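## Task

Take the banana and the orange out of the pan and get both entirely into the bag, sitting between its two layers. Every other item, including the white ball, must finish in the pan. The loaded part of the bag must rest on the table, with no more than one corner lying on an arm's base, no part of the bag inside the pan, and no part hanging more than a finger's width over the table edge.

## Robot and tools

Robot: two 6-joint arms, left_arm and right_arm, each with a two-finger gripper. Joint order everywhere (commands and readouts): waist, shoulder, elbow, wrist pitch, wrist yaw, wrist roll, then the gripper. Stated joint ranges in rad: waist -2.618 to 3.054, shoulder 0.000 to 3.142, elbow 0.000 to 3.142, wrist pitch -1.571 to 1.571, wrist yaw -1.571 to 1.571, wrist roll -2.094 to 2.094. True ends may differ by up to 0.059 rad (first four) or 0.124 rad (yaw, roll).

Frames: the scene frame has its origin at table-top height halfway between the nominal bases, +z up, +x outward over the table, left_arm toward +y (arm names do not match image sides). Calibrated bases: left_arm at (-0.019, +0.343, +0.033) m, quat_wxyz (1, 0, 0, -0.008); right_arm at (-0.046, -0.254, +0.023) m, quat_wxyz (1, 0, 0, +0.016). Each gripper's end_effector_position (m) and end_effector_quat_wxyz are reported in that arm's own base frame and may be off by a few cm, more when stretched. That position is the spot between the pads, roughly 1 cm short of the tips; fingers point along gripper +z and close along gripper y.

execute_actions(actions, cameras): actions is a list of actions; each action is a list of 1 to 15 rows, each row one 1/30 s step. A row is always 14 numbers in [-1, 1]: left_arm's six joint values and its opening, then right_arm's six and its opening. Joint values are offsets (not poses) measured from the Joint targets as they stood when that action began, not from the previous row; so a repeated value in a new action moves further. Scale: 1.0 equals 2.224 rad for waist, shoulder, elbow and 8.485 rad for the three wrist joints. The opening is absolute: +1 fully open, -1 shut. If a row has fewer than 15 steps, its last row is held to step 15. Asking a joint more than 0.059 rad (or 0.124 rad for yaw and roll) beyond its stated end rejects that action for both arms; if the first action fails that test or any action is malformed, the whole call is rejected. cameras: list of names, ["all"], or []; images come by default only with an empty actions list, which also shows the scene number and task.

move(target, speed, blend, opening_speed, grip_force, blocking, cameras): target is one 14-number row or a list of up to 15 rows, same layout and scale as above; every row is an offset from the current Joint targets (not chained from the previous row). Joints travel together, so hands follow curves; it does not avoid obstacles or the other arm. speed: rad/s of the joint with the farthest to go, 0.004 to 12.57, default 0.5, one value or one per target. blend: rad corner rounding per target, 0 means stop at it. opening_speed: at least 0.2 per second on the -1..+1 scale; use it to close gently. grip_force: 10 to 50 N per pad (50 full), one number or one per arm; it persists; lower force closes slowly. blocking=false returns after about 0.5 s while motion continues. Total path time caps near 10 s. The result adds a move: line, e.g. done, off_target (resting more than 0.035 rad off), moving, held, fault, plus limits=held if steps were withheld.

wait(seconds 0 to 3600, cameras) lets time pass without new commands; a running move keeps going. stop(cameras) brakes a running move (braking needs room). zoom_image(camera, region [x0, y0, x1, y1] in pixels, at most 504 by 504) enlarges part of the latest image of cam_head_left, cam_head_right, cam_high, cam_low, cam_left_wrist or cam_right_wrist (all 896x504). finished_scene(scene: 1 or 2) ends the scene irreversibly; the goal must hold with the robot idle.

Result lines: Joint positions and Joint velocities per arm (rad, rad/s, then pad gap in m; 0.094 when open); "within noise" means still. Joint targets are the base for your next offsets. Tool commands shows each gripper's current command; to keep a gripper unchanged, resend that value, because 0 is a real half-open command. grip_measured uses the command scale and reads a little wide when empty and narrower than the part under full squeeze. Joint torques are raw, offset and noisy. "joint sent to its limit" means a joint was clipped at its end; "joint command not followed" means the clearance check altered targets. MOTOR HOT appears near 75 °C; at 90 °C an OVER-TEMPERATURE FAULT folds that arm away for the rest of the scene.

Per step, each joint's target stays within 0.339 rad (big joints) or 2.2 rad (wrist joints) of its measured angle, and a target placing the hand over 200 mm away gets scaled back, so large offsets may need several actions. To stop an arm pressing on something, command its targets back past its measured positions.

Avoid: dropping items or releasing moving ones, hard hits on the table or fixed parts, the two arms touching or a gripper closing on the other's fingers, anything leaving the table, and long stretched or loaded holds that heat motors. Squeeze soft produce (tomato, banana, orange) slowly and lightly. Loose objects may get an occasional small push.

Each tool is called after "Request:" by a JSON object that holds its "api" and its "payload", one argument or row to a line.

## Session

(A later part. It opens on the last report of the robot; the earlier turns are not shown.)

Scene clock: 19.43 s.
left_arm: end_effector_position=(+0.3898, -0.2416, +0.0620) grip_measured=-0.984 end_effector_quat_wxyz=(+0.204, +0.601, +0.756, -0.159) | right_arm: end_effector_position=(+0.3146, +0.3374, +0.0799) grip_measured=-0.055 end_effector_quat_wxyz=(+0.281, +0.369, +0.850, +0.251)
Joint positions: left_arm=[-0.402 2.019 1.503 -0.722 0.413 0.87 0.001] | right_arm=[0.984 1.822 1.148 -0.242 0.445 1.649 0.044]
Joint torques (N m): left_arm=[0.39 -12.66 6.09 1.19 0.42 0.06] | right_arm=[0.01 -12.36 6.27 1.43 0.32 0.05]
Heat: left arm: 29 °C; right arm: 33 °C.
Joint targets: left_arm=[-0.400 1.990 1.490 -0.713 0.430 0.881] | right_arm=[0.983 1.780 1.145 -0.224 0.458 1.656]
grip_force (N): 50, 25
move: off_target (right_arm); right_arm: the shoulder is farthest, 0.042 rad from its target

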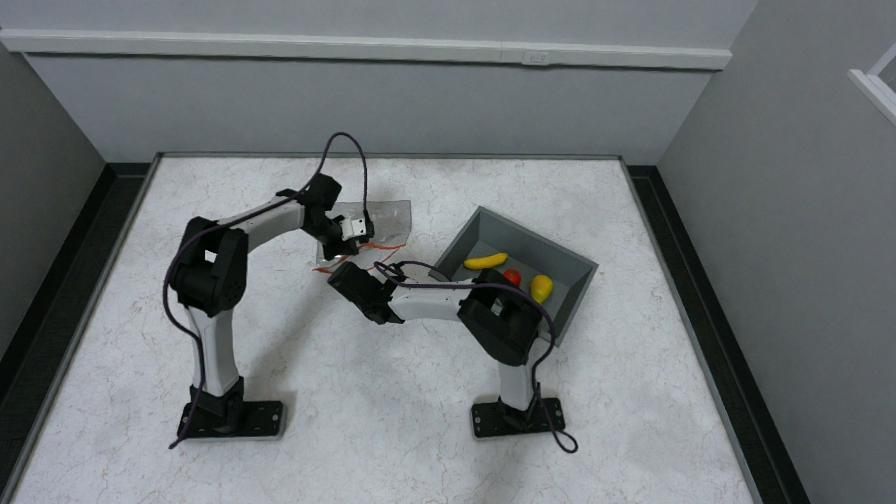

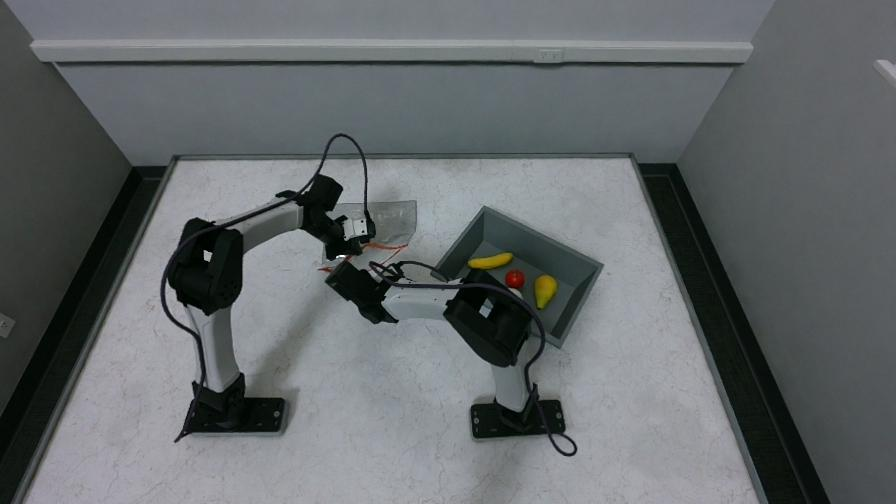

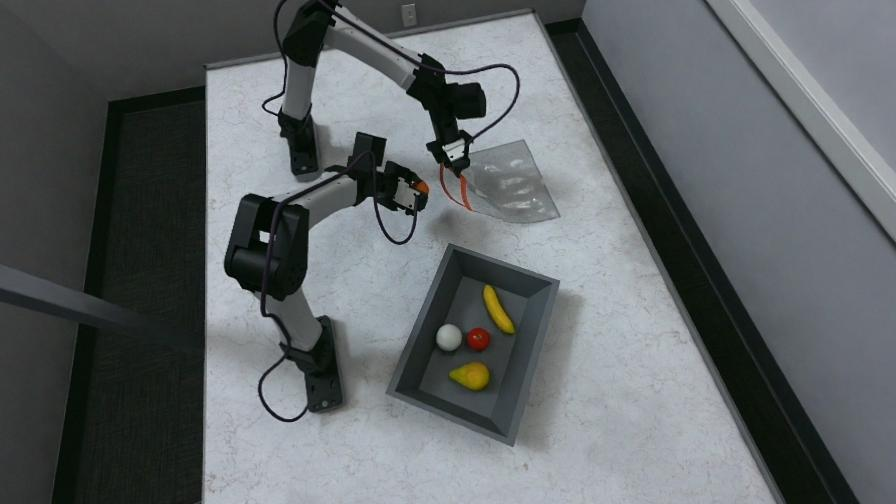

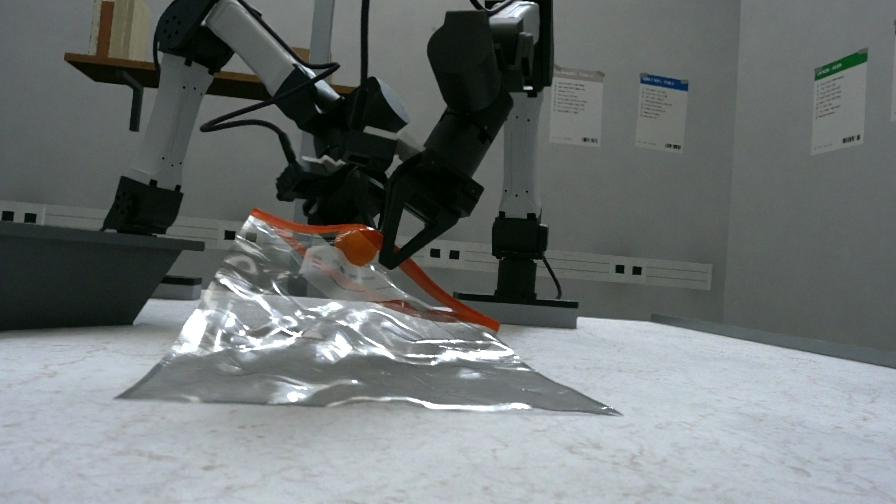

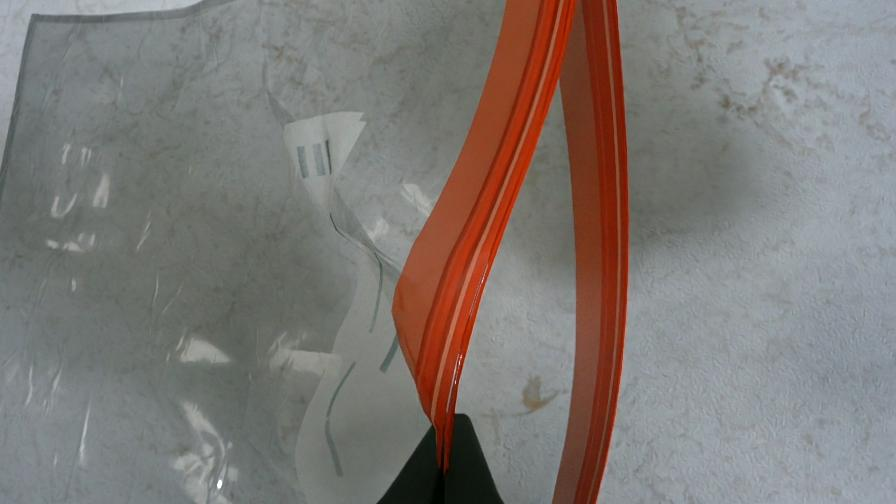

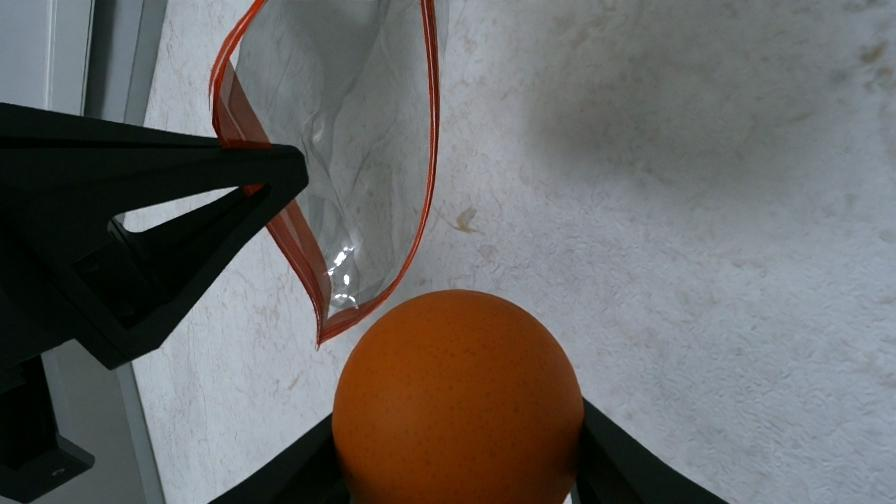

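Request:
{"api": "move", "payload": {
  "target": [
    [0,0,0,0,0,0,-1,-0.0895,0.1263,0.1138,0.0077,-0.0164,-0.0205,-0.06],
    [0,0,0,0,0,0,-1,-0.1106,0.1745,0.1398,0.0150,-0.02,-0.0249,-0.06]
  ],
  "speed": 0.35,
  "blend": [0.02,0],
  "cameras": ["all"]
}}

Request:
{"api": "zoom_image", "payload": {
  "camera": "cam_head_left",
  "region": [290, 200, 460, 310]
}}

Request:
{"api": "zoom_image", "payload": {
  "camera": "cam_low",
  "region": [150, 180, 500, 380]
}}

Scene clock: 22.23 s.
left_arm: end_effector_position=(+0.3948, -0.2414, +0.0641) grip_measured=-0.984 end_effector_quat_wxyz=(+0.214, +0.599, +0.755, -0.156) | right_arm: end_effector_position=(+0.4107, +0.3308, +0.0485) grip_measured=-0.056 end_effector_quat_wxyz=(+0.278, +0.375, +0.852, +0.237)
Joint positions: left_arm=[-0.397 2.018 1.503 -0.703 0.413 0.87 0.001] | right_arm=[0.784 2.073 1.376 -0.189 0.328 1.497 0.044]
Joint torques (N m): left_arm=[-0.01 -12.68 6.06 1.03 0.43 0.05] | right_arm=[0.28 -11.14 6.63 1.35 0.17 0.03]
Heat: left arm: 30 °C; right arm: 34 °C.
Joint targets: left_arm=[-0.400 1.990 1.490 -0.713 0.430 0.881] | right_arm=[0.787 2.068 1.377 -0.184 0.331 1.499]
grip_force (N): 50, 25
move: held (right_arm; a check stopped the path); path passed 1 of 2 targets; limits=held; right_arm: the shoulder is farthest, 0.095 rad from its target
joint command not followed: on one or more control steps a check withheld the commanded joint targets of the right arm, and it was not sent them on those steps.
cause: the commanded joint targets, or the way to them, would bring a part of the robot too close to another arm (this arm's wrist (the part past the wrist pitch) and the left arm's wrist camera, along the way the arms are being sent, or toward where that arm still pushes).

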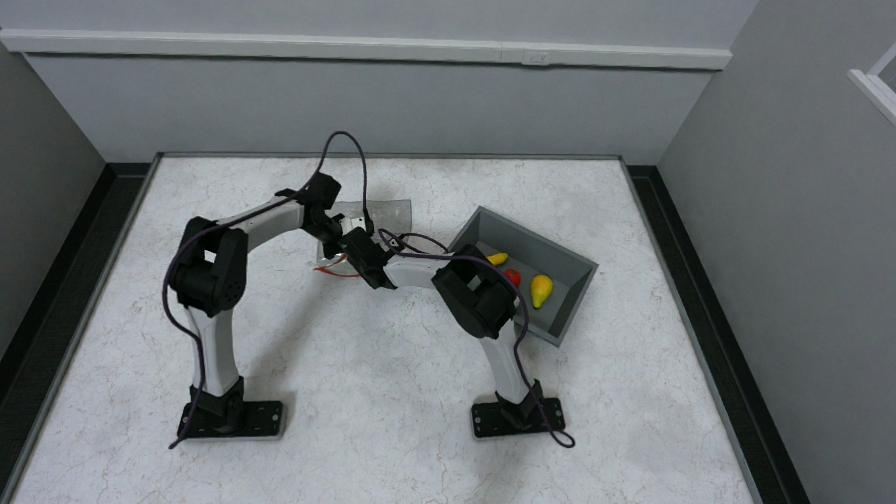

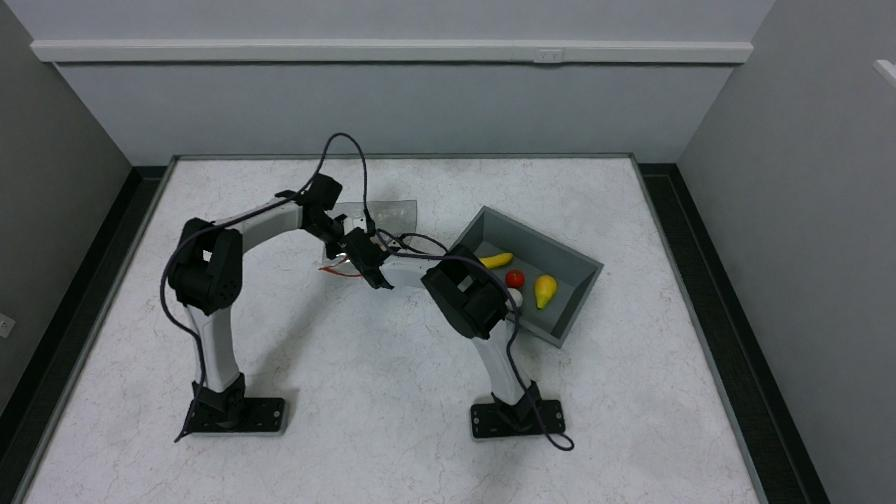

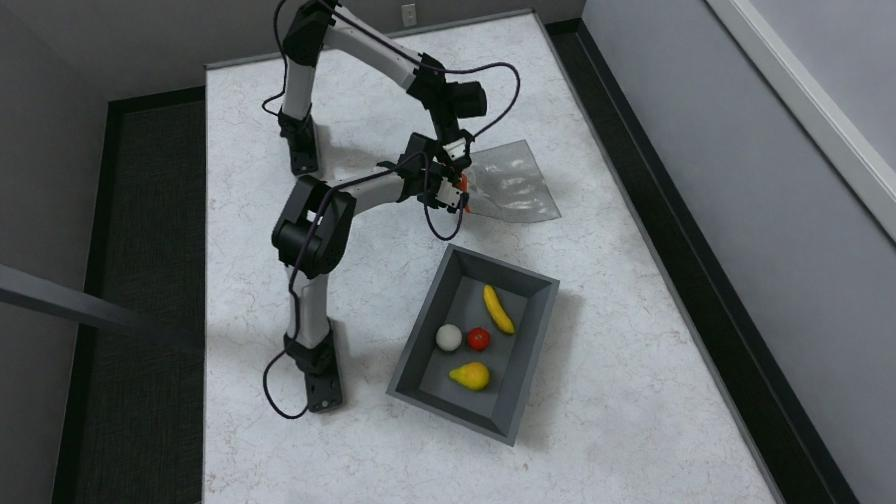

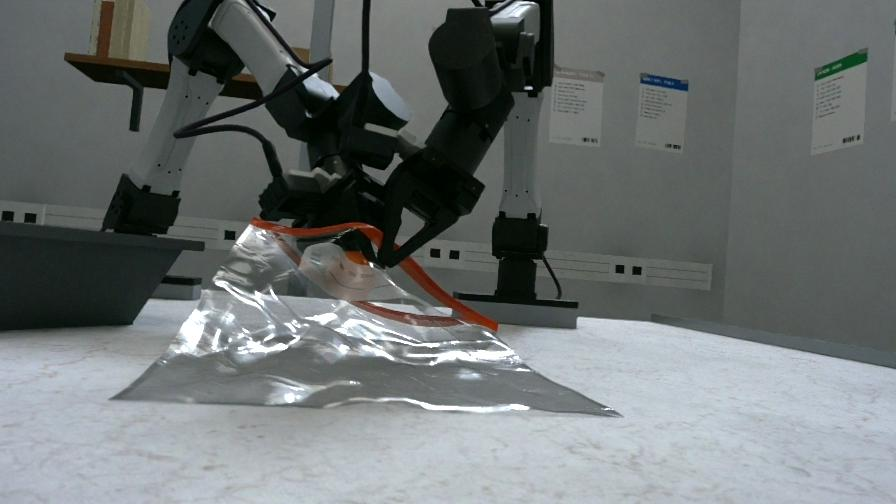

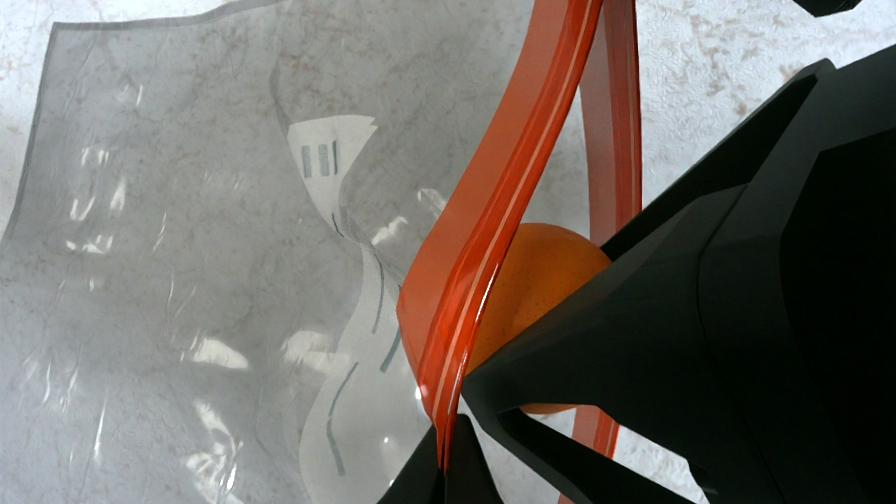

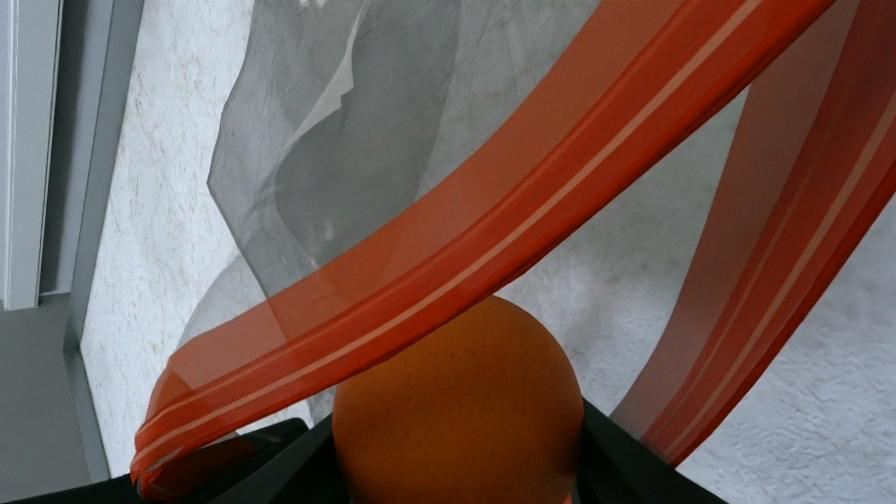

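Scaled by 2.965 from the camera's image (finer frame: 1280x720).

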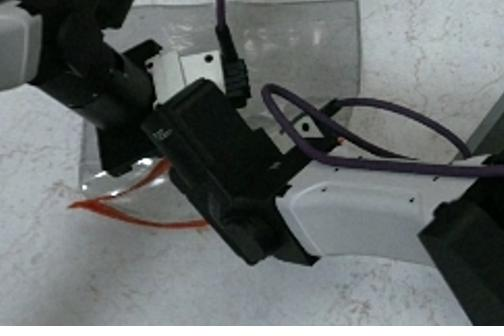

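Scaled by 1.440 from the camera's image (finer frame: 1280x720).

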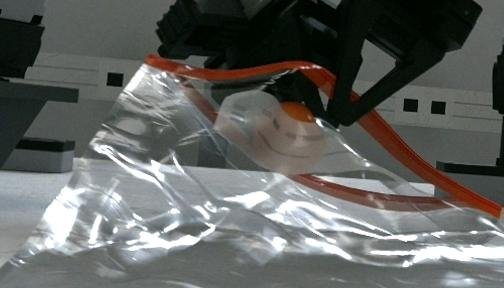

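Request:
{"api": "move", "payload": {
  "target": [
    [0,0,0,0,0,0,-1,-0.009,0,0,0,0,0,-0.06],
    [0,-0.018,0.0976,-0.0278,0,0,-1,-0.009,0,0,0,0,0,-0.06]
  ],
  "speed": 0.25,
  "cameras": ["all"]
}}

Request:
{"api": "zoom_image", "payload": {
  "camera": "cam_head_left",
  "region": [290, 200, 460, 310]
}}

Request:
{"api": "zoom_image", "payload": {
  "camera": "cam_low",
  "region": [150, 180, 500, 380]
}}

Scene clock: 25.63 s.
left_arm: end_effector_position=(+0.3910, -0.2399, +0.0646) grip_measured=-0.984 end_effector_quat_wxyz=(+0.204, +0.599, +0.758, -0.159) | right_arm: end_effector_position=(+0.4143, +0.3262, +0.0485) grip_measured=-0.056 end_effector_quat_wxyz=(+0.279, +0.380, +0.850, +0.235)
Joint positions: left_arm=[-0.397 2.018 1.511 -0.733 0.413 0.87 0.001] | right_arm=[0.773 2.073 1.376 -0.19 0.328 1.497 0.044]
Joint torques (N m): left_arm=[0.2 -10.37 7.19 1.07 0.26 -0.04] | right_arm=[-0.65 -11.29 6.63 1.41 0.17 0.03]
Heat: left arm: 31 °C; right arm: 35 °C.
Joint targets: left_arm=[-0.397 2.018 1.510 -0.733 0.413 0.870] | right_arm=[0.767 2.068 1.377 -0.184 0.331 1.499]
grip_force (N): 50, 25
move: held (left_arm; a check stopped the path); path passed 1 of 2 targets; limits=held; left_arm: the wrist pitch is farthest, 0.215 rad from its target
joint command not followed: on one or more control steps a check withheld the commanded joint targets of the left arm, and it was not sent them on those steps.
cause: the commanded joint targets, or the way to them, would bring a part of the robot too close to another arm (this arm's wrist camera and the right arm's wrist (the part past the wrist pitch), along the way the arms are being sent, or toward where that arm still pushes).

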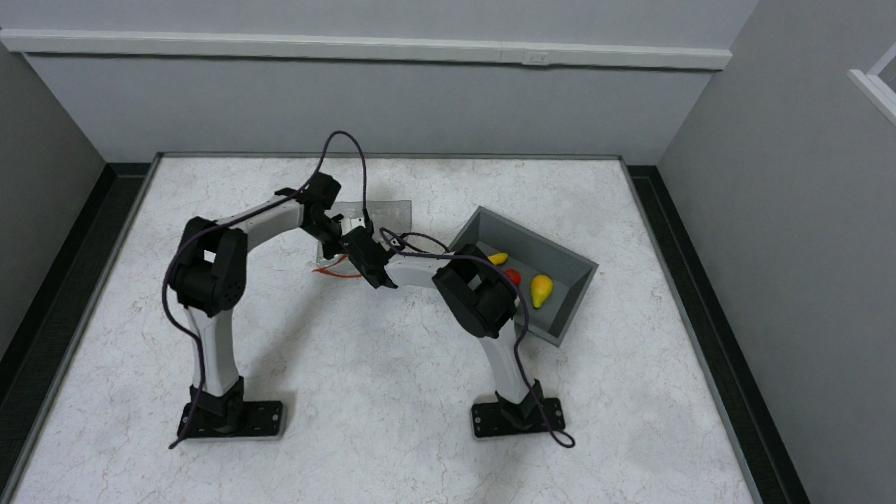

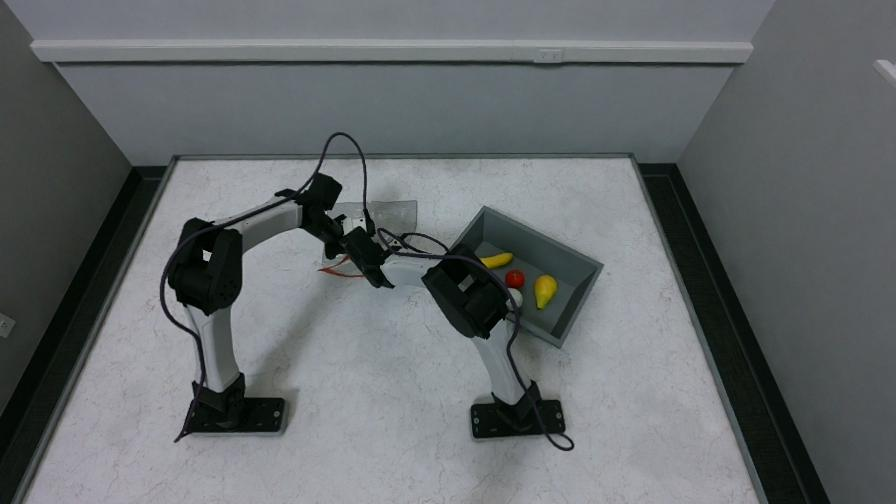

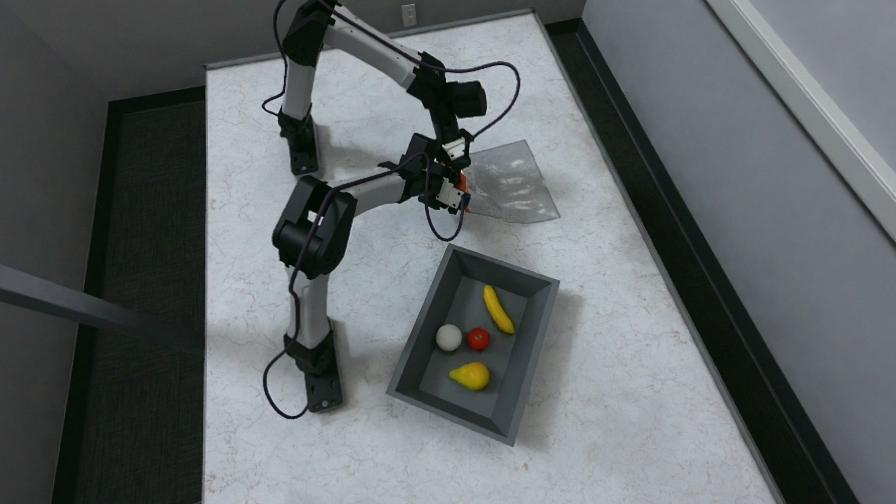

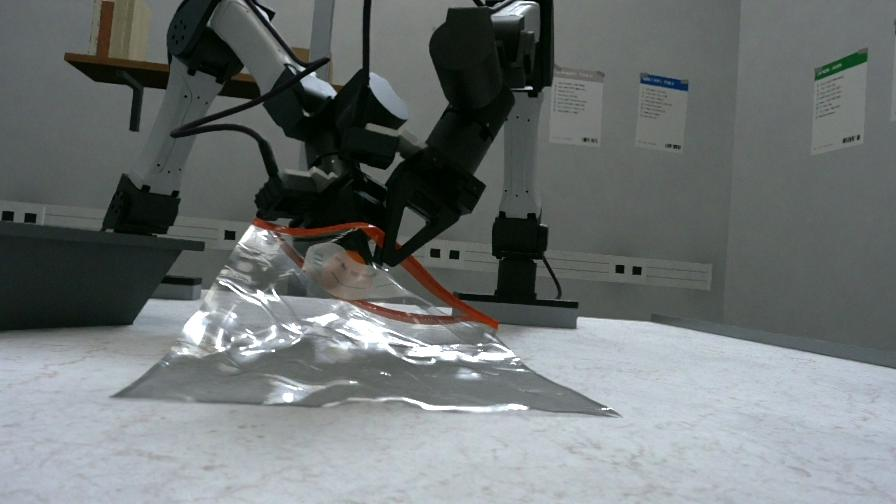

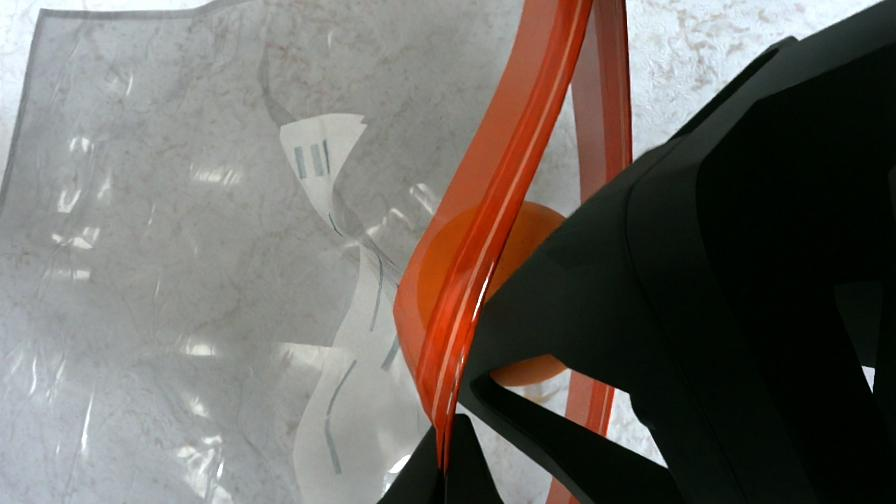

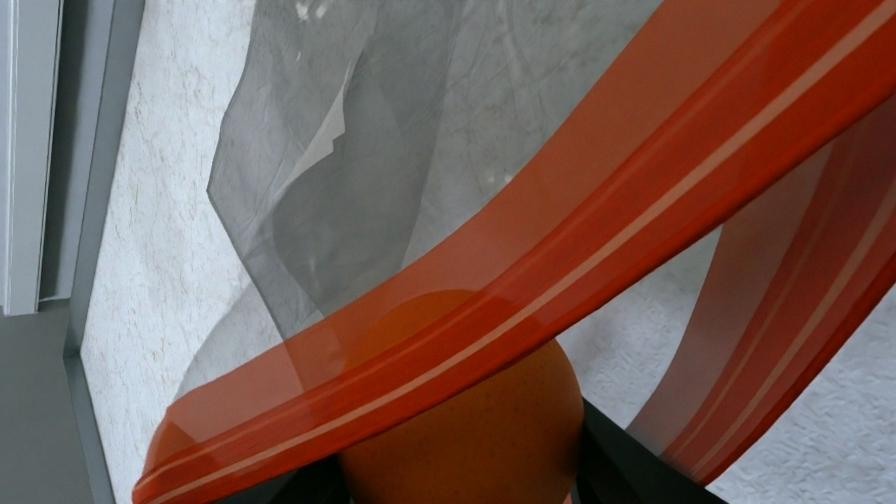

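Scaled by 2.965 from the camera's image (finer frame: 1280x720).

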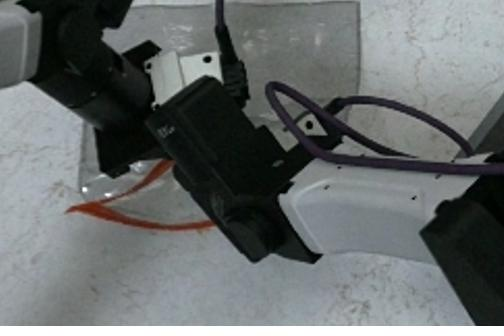

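Scaled by 1.440 from the camera's image (finer frame: 1280x720).

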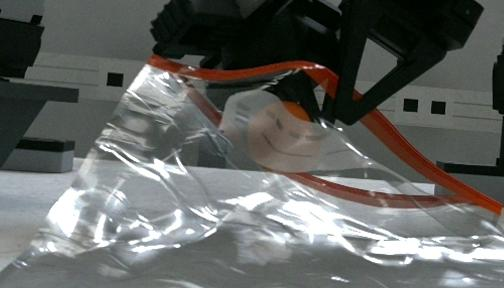

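Request:
{"api": "move", "payload": {
  "target": [
    [0,0,0,0,0,0,-1,0.0216,-0.0004,-0.1313,0.0692,0.0146,-0.0622,-0.06],
    [0,0,0,0,0,0,-1,-0.0076,0.0890,-0.0571,0.0767,0.0067,-0.0668,-0.06]
  ],
  "speed": 0.4,
  "blend": [0.02,0],
  "cameras": ["all"]
}}

Request:
{"api": "zoom_image", "payload": {
  "camera": "cam_head_left",
  "region": [290, 200, 460, 310]
}}

Request:
{"api": "zoom_image", "payload": {
  "camera": "cam_low",
  "region": [150, 180, 500, 380]
}}

Scene clock: 29.77 s.
left_arm: end_effector_position=(+0.3910, -0.2399, +0.0646) grip_measured=-0.984 end_effector_quat_wxyz=(+0.204, +0.599, +0.758, -0.159) | right_arm: end_effector_position=(+0.4381, +0.3301, +0.0131) grip_measured=-0.056 end_effector_quat_wxyz=(+0.431, +0.176, +0.857, +0.223)
Joint positions: left_arm=[-0.397 2.018 1.511 -0.733 0.413 0.87 0.001] | right_arm=[0.775 2.202 1.176 0.408 0.418 0.961 0.044]
Joint torques (N m): left_arm=[0.23 -10.44 7.1 1.05 0.26 -0.05] | right_arm=[0.28 -11.48 5.67 1.75 0.12 0.02]
Heat: left arm: 32 °C; right arm: 36 °C.
Joint targets: left_arm=[-0.397 2.018 1.510 -0.733 0.413 0.870] | right_arm=[0.778 2.195 1.176 0.414 0.420 0.962]
grip_force (N): 50, 25
move: held (right_arm; a check stopped the path); path passed 1 of 2 targets; limits=held; right_arm: the elbow is farthest, 0.074 rad from its target
joint command not followed: on one or more control steps a check withheld the commanded joint targets of the right arm, and it was not sent them on those steps.
cause: the commanded joint targets, or the way to them, would bring a part of the robot too close to another arm (this arm's wrist (the part past the wrist pitch) and the left arm's wrist camera, at the place that arm is still heading or pushing toward).

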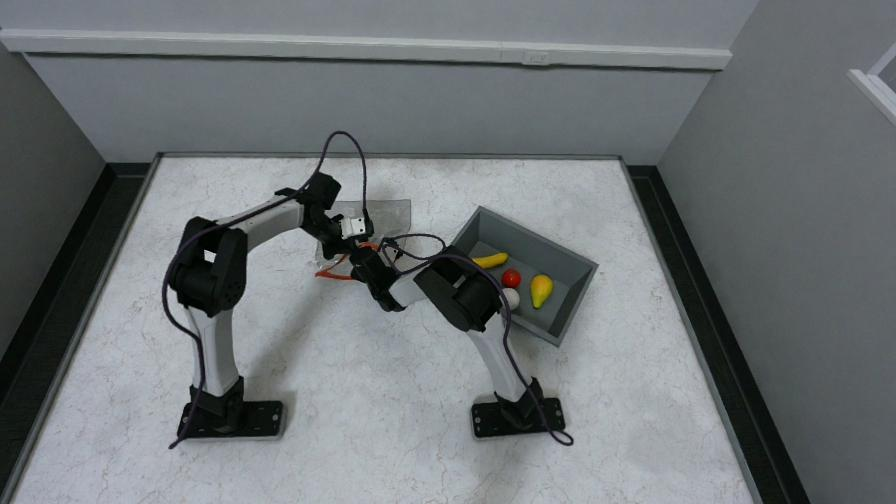

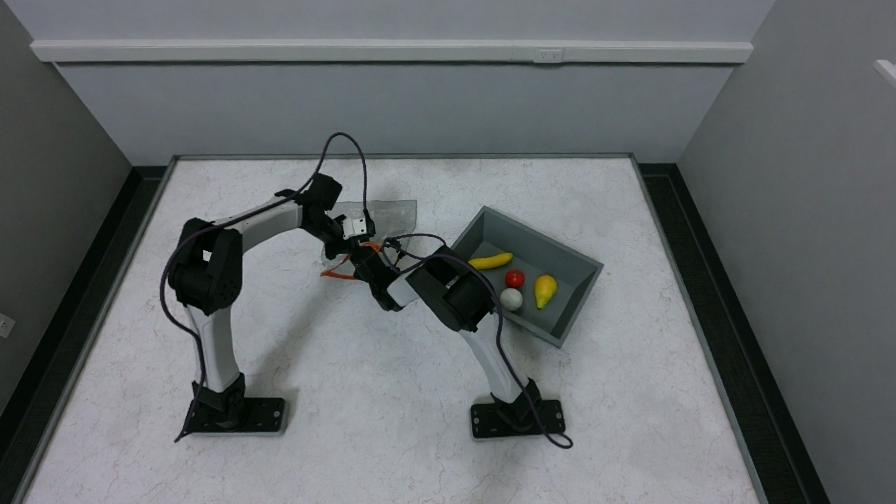

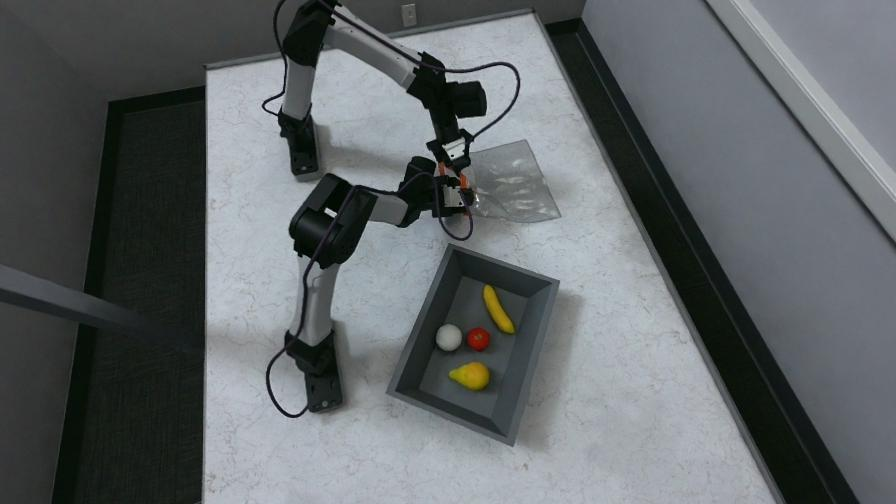

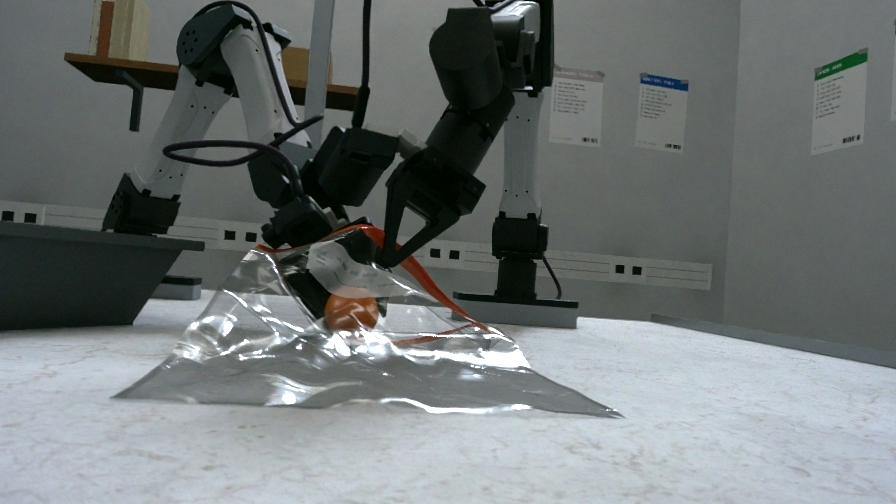

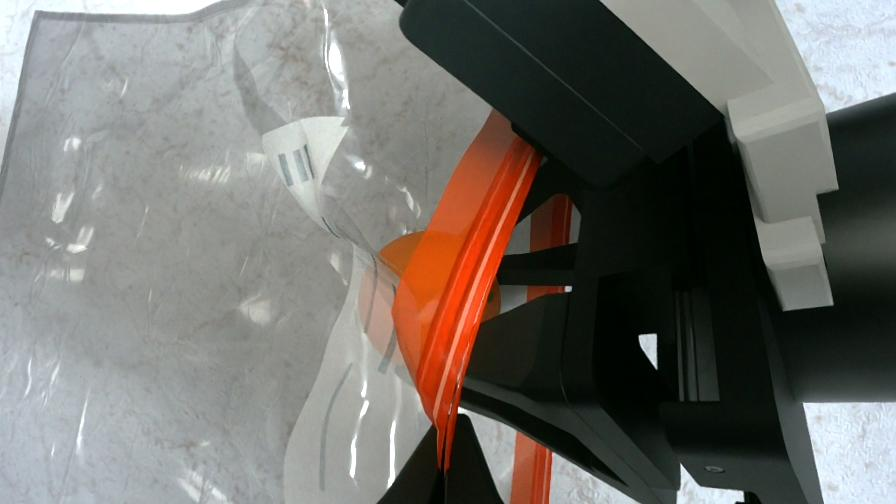

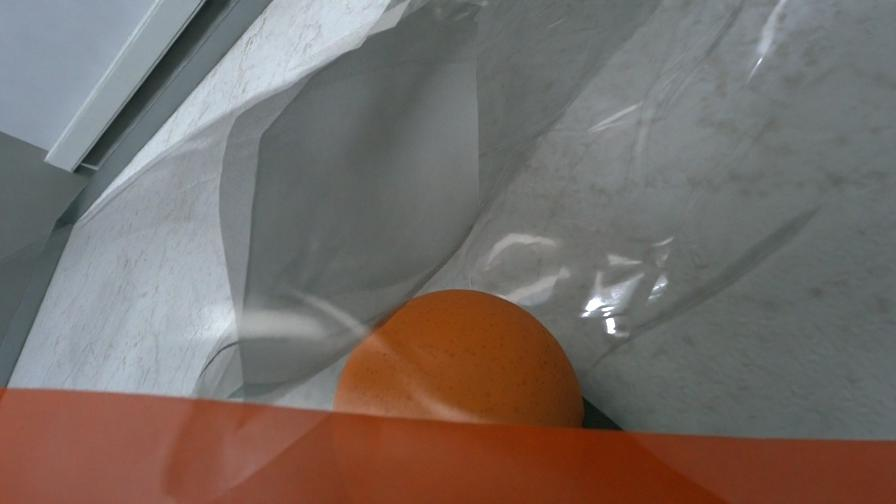

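Scaled by 2.965 from the camera's image (finer frame: 1280x720).

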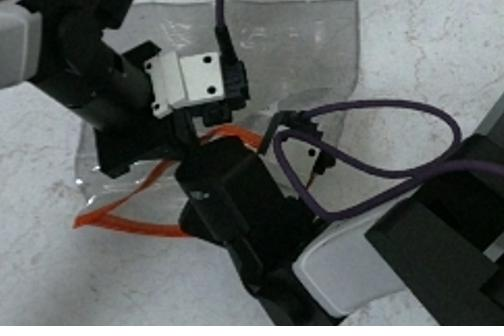

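Scaled by 1.440 from the camera's image (finer frame: 1280x720).

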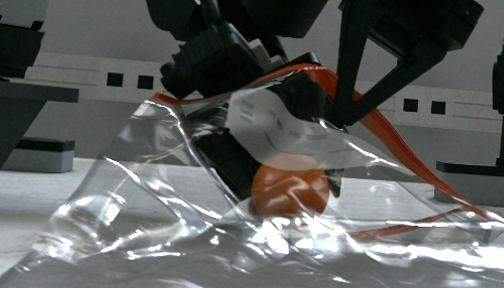

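Request:
{"api": "move", "payload": {
  "target": [0,0,0,0,0,0,-1,0,0,0,0,0,0,0.3],
  "opening_speed": 0.7,
  "cameras": ["cam_low","cam_left_wrist","cam_right_wrist","cam_head_left"]
}}

Scene clock: 31.83 s.
left_arm: end_effector_position=(+0.3916, -0.2391, +0.0645) grip_measured=-0.984 end_effector_quat_wxyz=(+0.205, +0.598, +0.758, -0.158) | right_arm: end_effector_position=(+0.4382, +0.3302, +0.0133) grip_measured=+0.298 end_effector_quat_wxyz=(+0.431, +0.176, +0.857, +0.223)
Joint positions: left_arm=[-0.396 2.018 1.511 -0.733 0.412 0.87 0.001] | right_arm=[0.775 2.202 1.176 0.409 0.418 0.961 0.061]
Joint torques (N m): left_arm=[0.08 -10.37 7.34 1.08 0.29 -0.05] | right_arm=[0.31 -11.38 5.79 1.7 0.14 0.01]
Heat: left arm: 33 °C; right arm: 36 °C.
Joint targets: left_arm=[-0.397 2.018 1.510 -0.733 0.413 0.870] | right_arm=[0.778 2.195 1.176 0.414 0.420 0.962]
grip_force (N): 50, 25
move: done
Images, in order (width x height): cam_head_left 896x504, cam_low 896x504, cam_left_wrist 896x504, cam_right_wrist 896x504.

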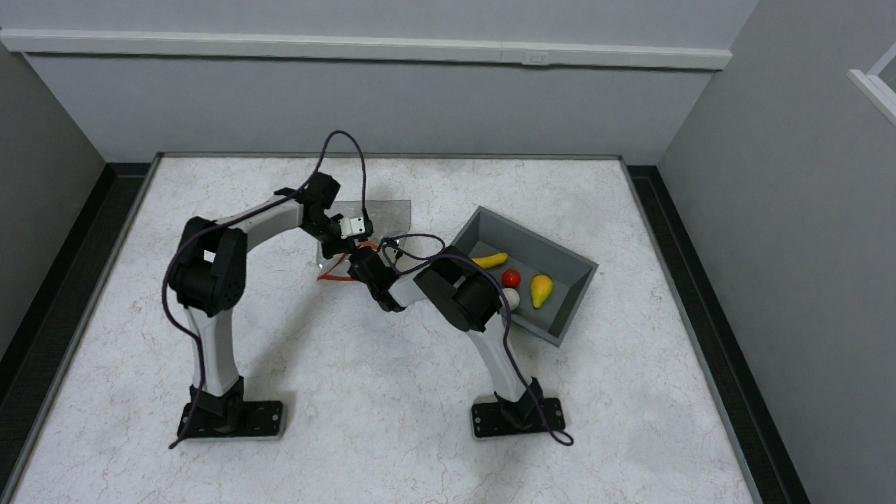

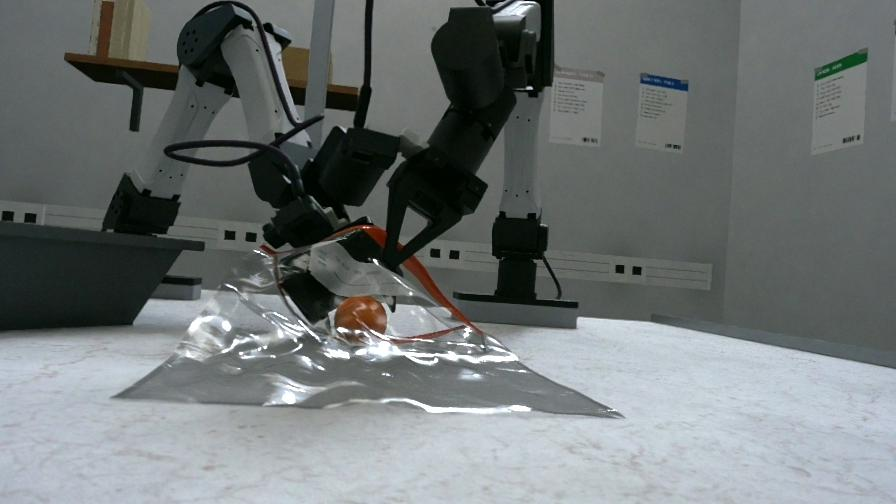

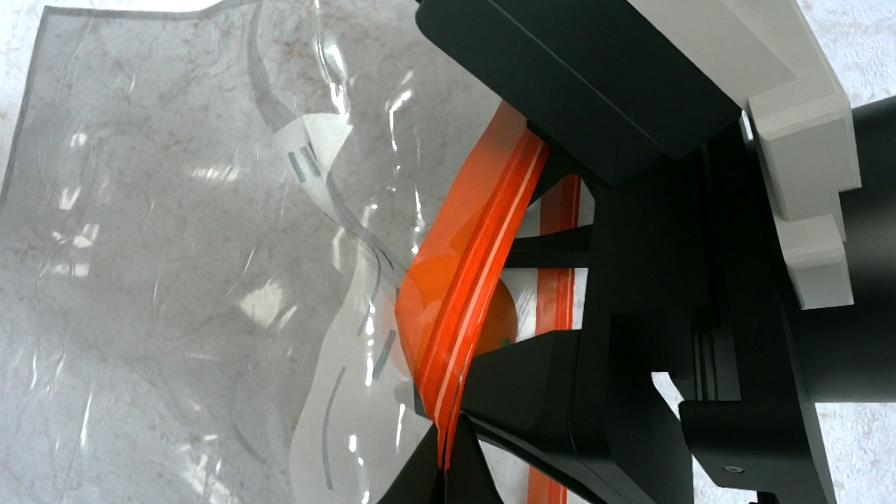

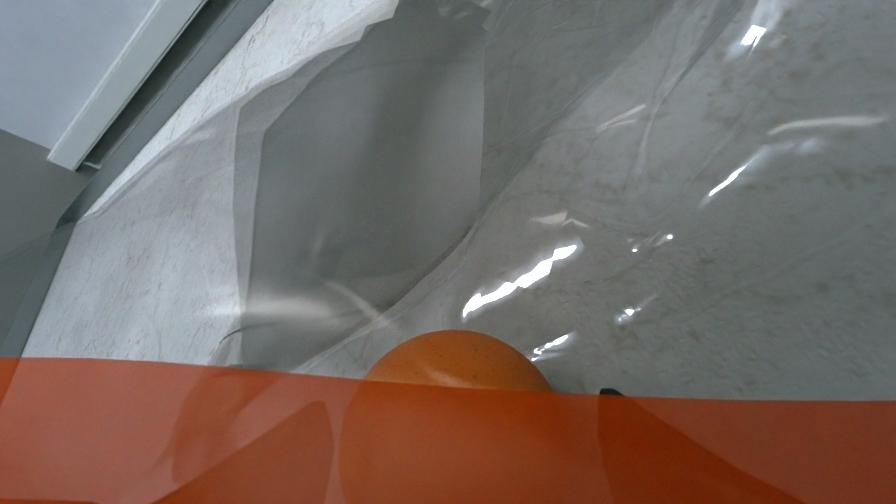

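Request:
{"api": "move", "payload": {
  "target": [
    [0,0,0,0,0,0,-1,0.0517,-0.176,-0.1295,-0.0139,0.0118,0.0104,0.3],
    [0,0,0,0,0,0,-1,-0.3386,-0.1048,0.335,-0.214,-0.0495,-0.1134,0.3]
  ],
  "speed": [0.5,1.2],
  "blend": [0.05,0],
  "cameras": ["cam_low","cam_left_wrist","cam_right_wrist","cam_head_left"]
}}

Scene clock: 36.17 s.
left_arm: end_effector_position=(+0.3916, -0.2391, +0.0645) grip_measured=-0.984 end_effector_quat_wxyz=(+0.205, +0.598, +0.758, -0.158) | right_arm: end_effector_position=(+0.3951, +0.0084, +0.1594) grip_measured=+0.299 end_effector_quat_wxyz=(+0.060, -0.008, +0.998, -0.004)
Joint positions: left_arm=[-0.396 2.018 1.511 -0.733 0.412 0.87 0.001] | right_arm=[0.025 1.949 1.895 -1.397 0.009 0.008 0.061]
Joint torques (N m): left_arm=[0.09 -10.44 7.27 1.07 0.27 -0.05] | right_arm=[-0.01 -8.38 8.61 0.46 -0.11 0.02]
Heat: left arm: 33 °C; right arm: 37 °C.
Joint targets: left_arm=[-0.397 2.018 1.510 -0.733 0.413 0.870] | right_arm=[0.025 1.962 1.921 -1.401 0.000 0.000]
grip_force (N): 50, 25
move: done
Images, in order (width x height): cam_head_left 896x504, cam_low 896x504, cam_left_wrist 896x504, cam_right_wrist 896x504.

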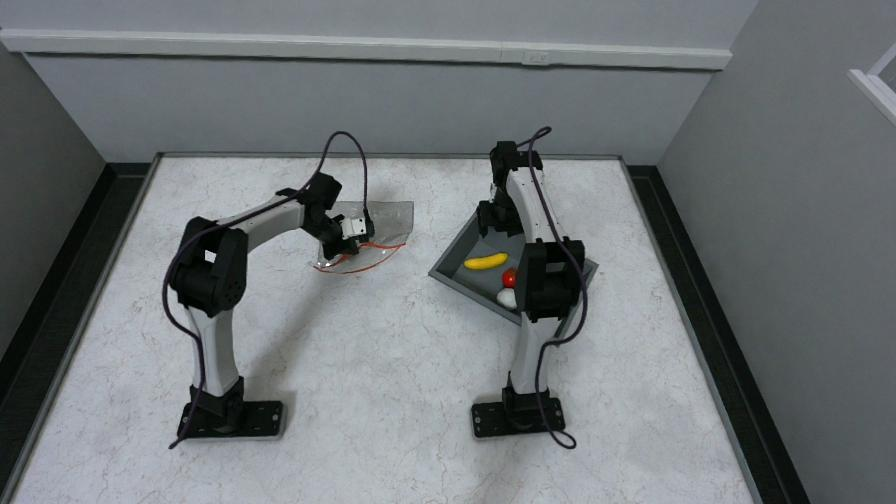

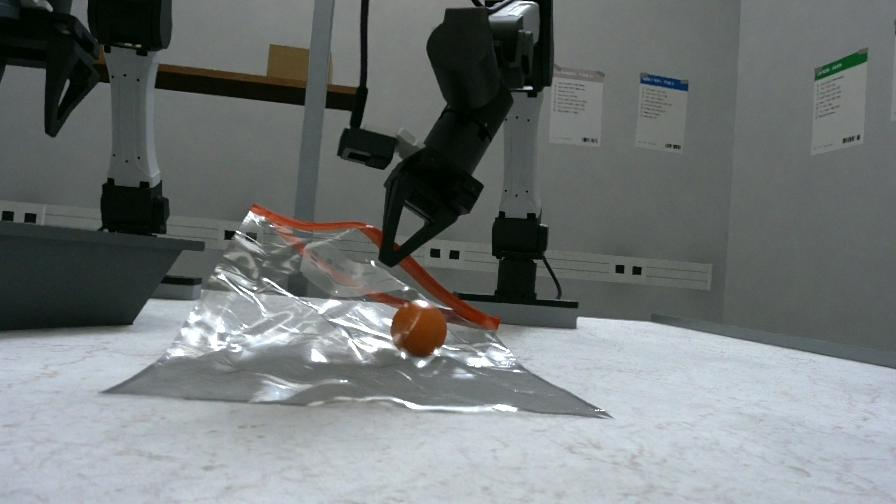

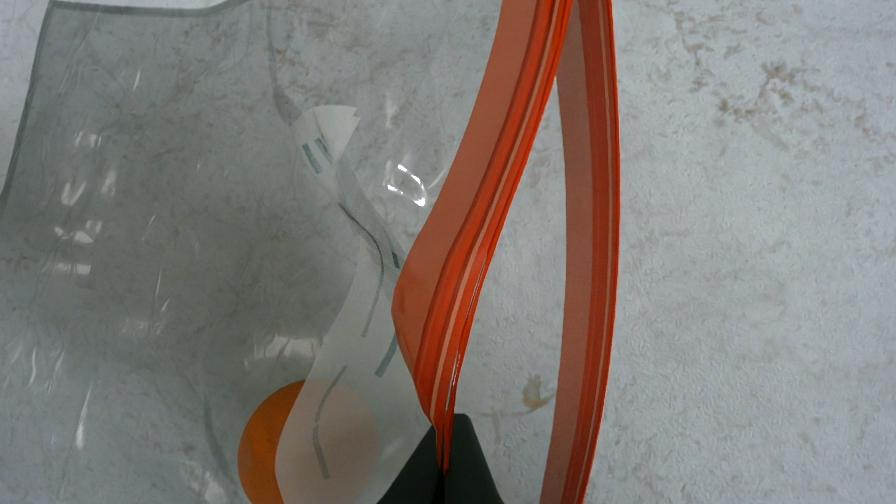

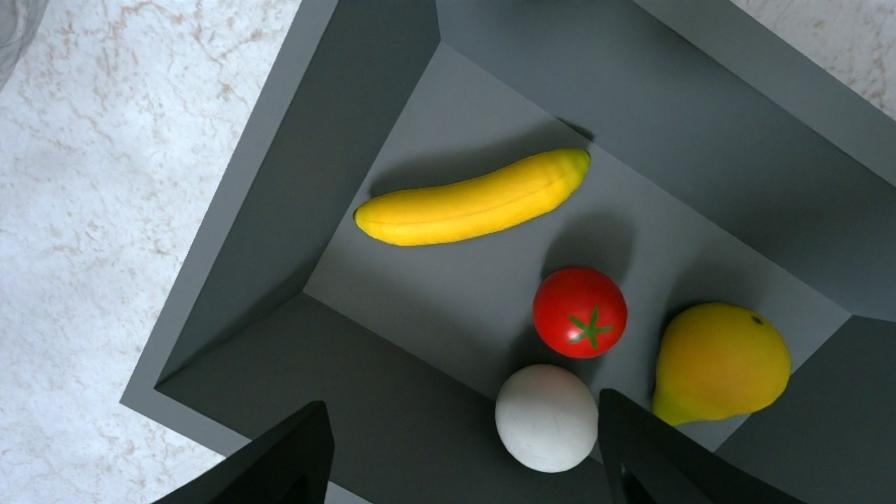

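Request:
{"api": "zoom_image", "payload": {
  "camera": "cam_low",
  "region": [80, 180, 640, 440]
}}

Request:
{"api": "zoom_image", "payload": {
  "camera": "cam_head_left",
  "region": [290, 180, 450, 290]
}}

Region (80, 180, 640, 440) is 560x260 pixels. A region can be at most 504 by 504 pixels.

Scaled by 3.150 from the camera's image (finer frame: 1280x720).

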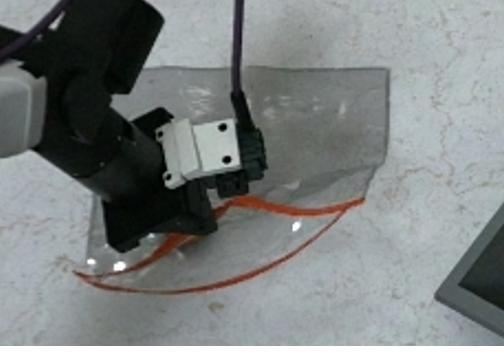

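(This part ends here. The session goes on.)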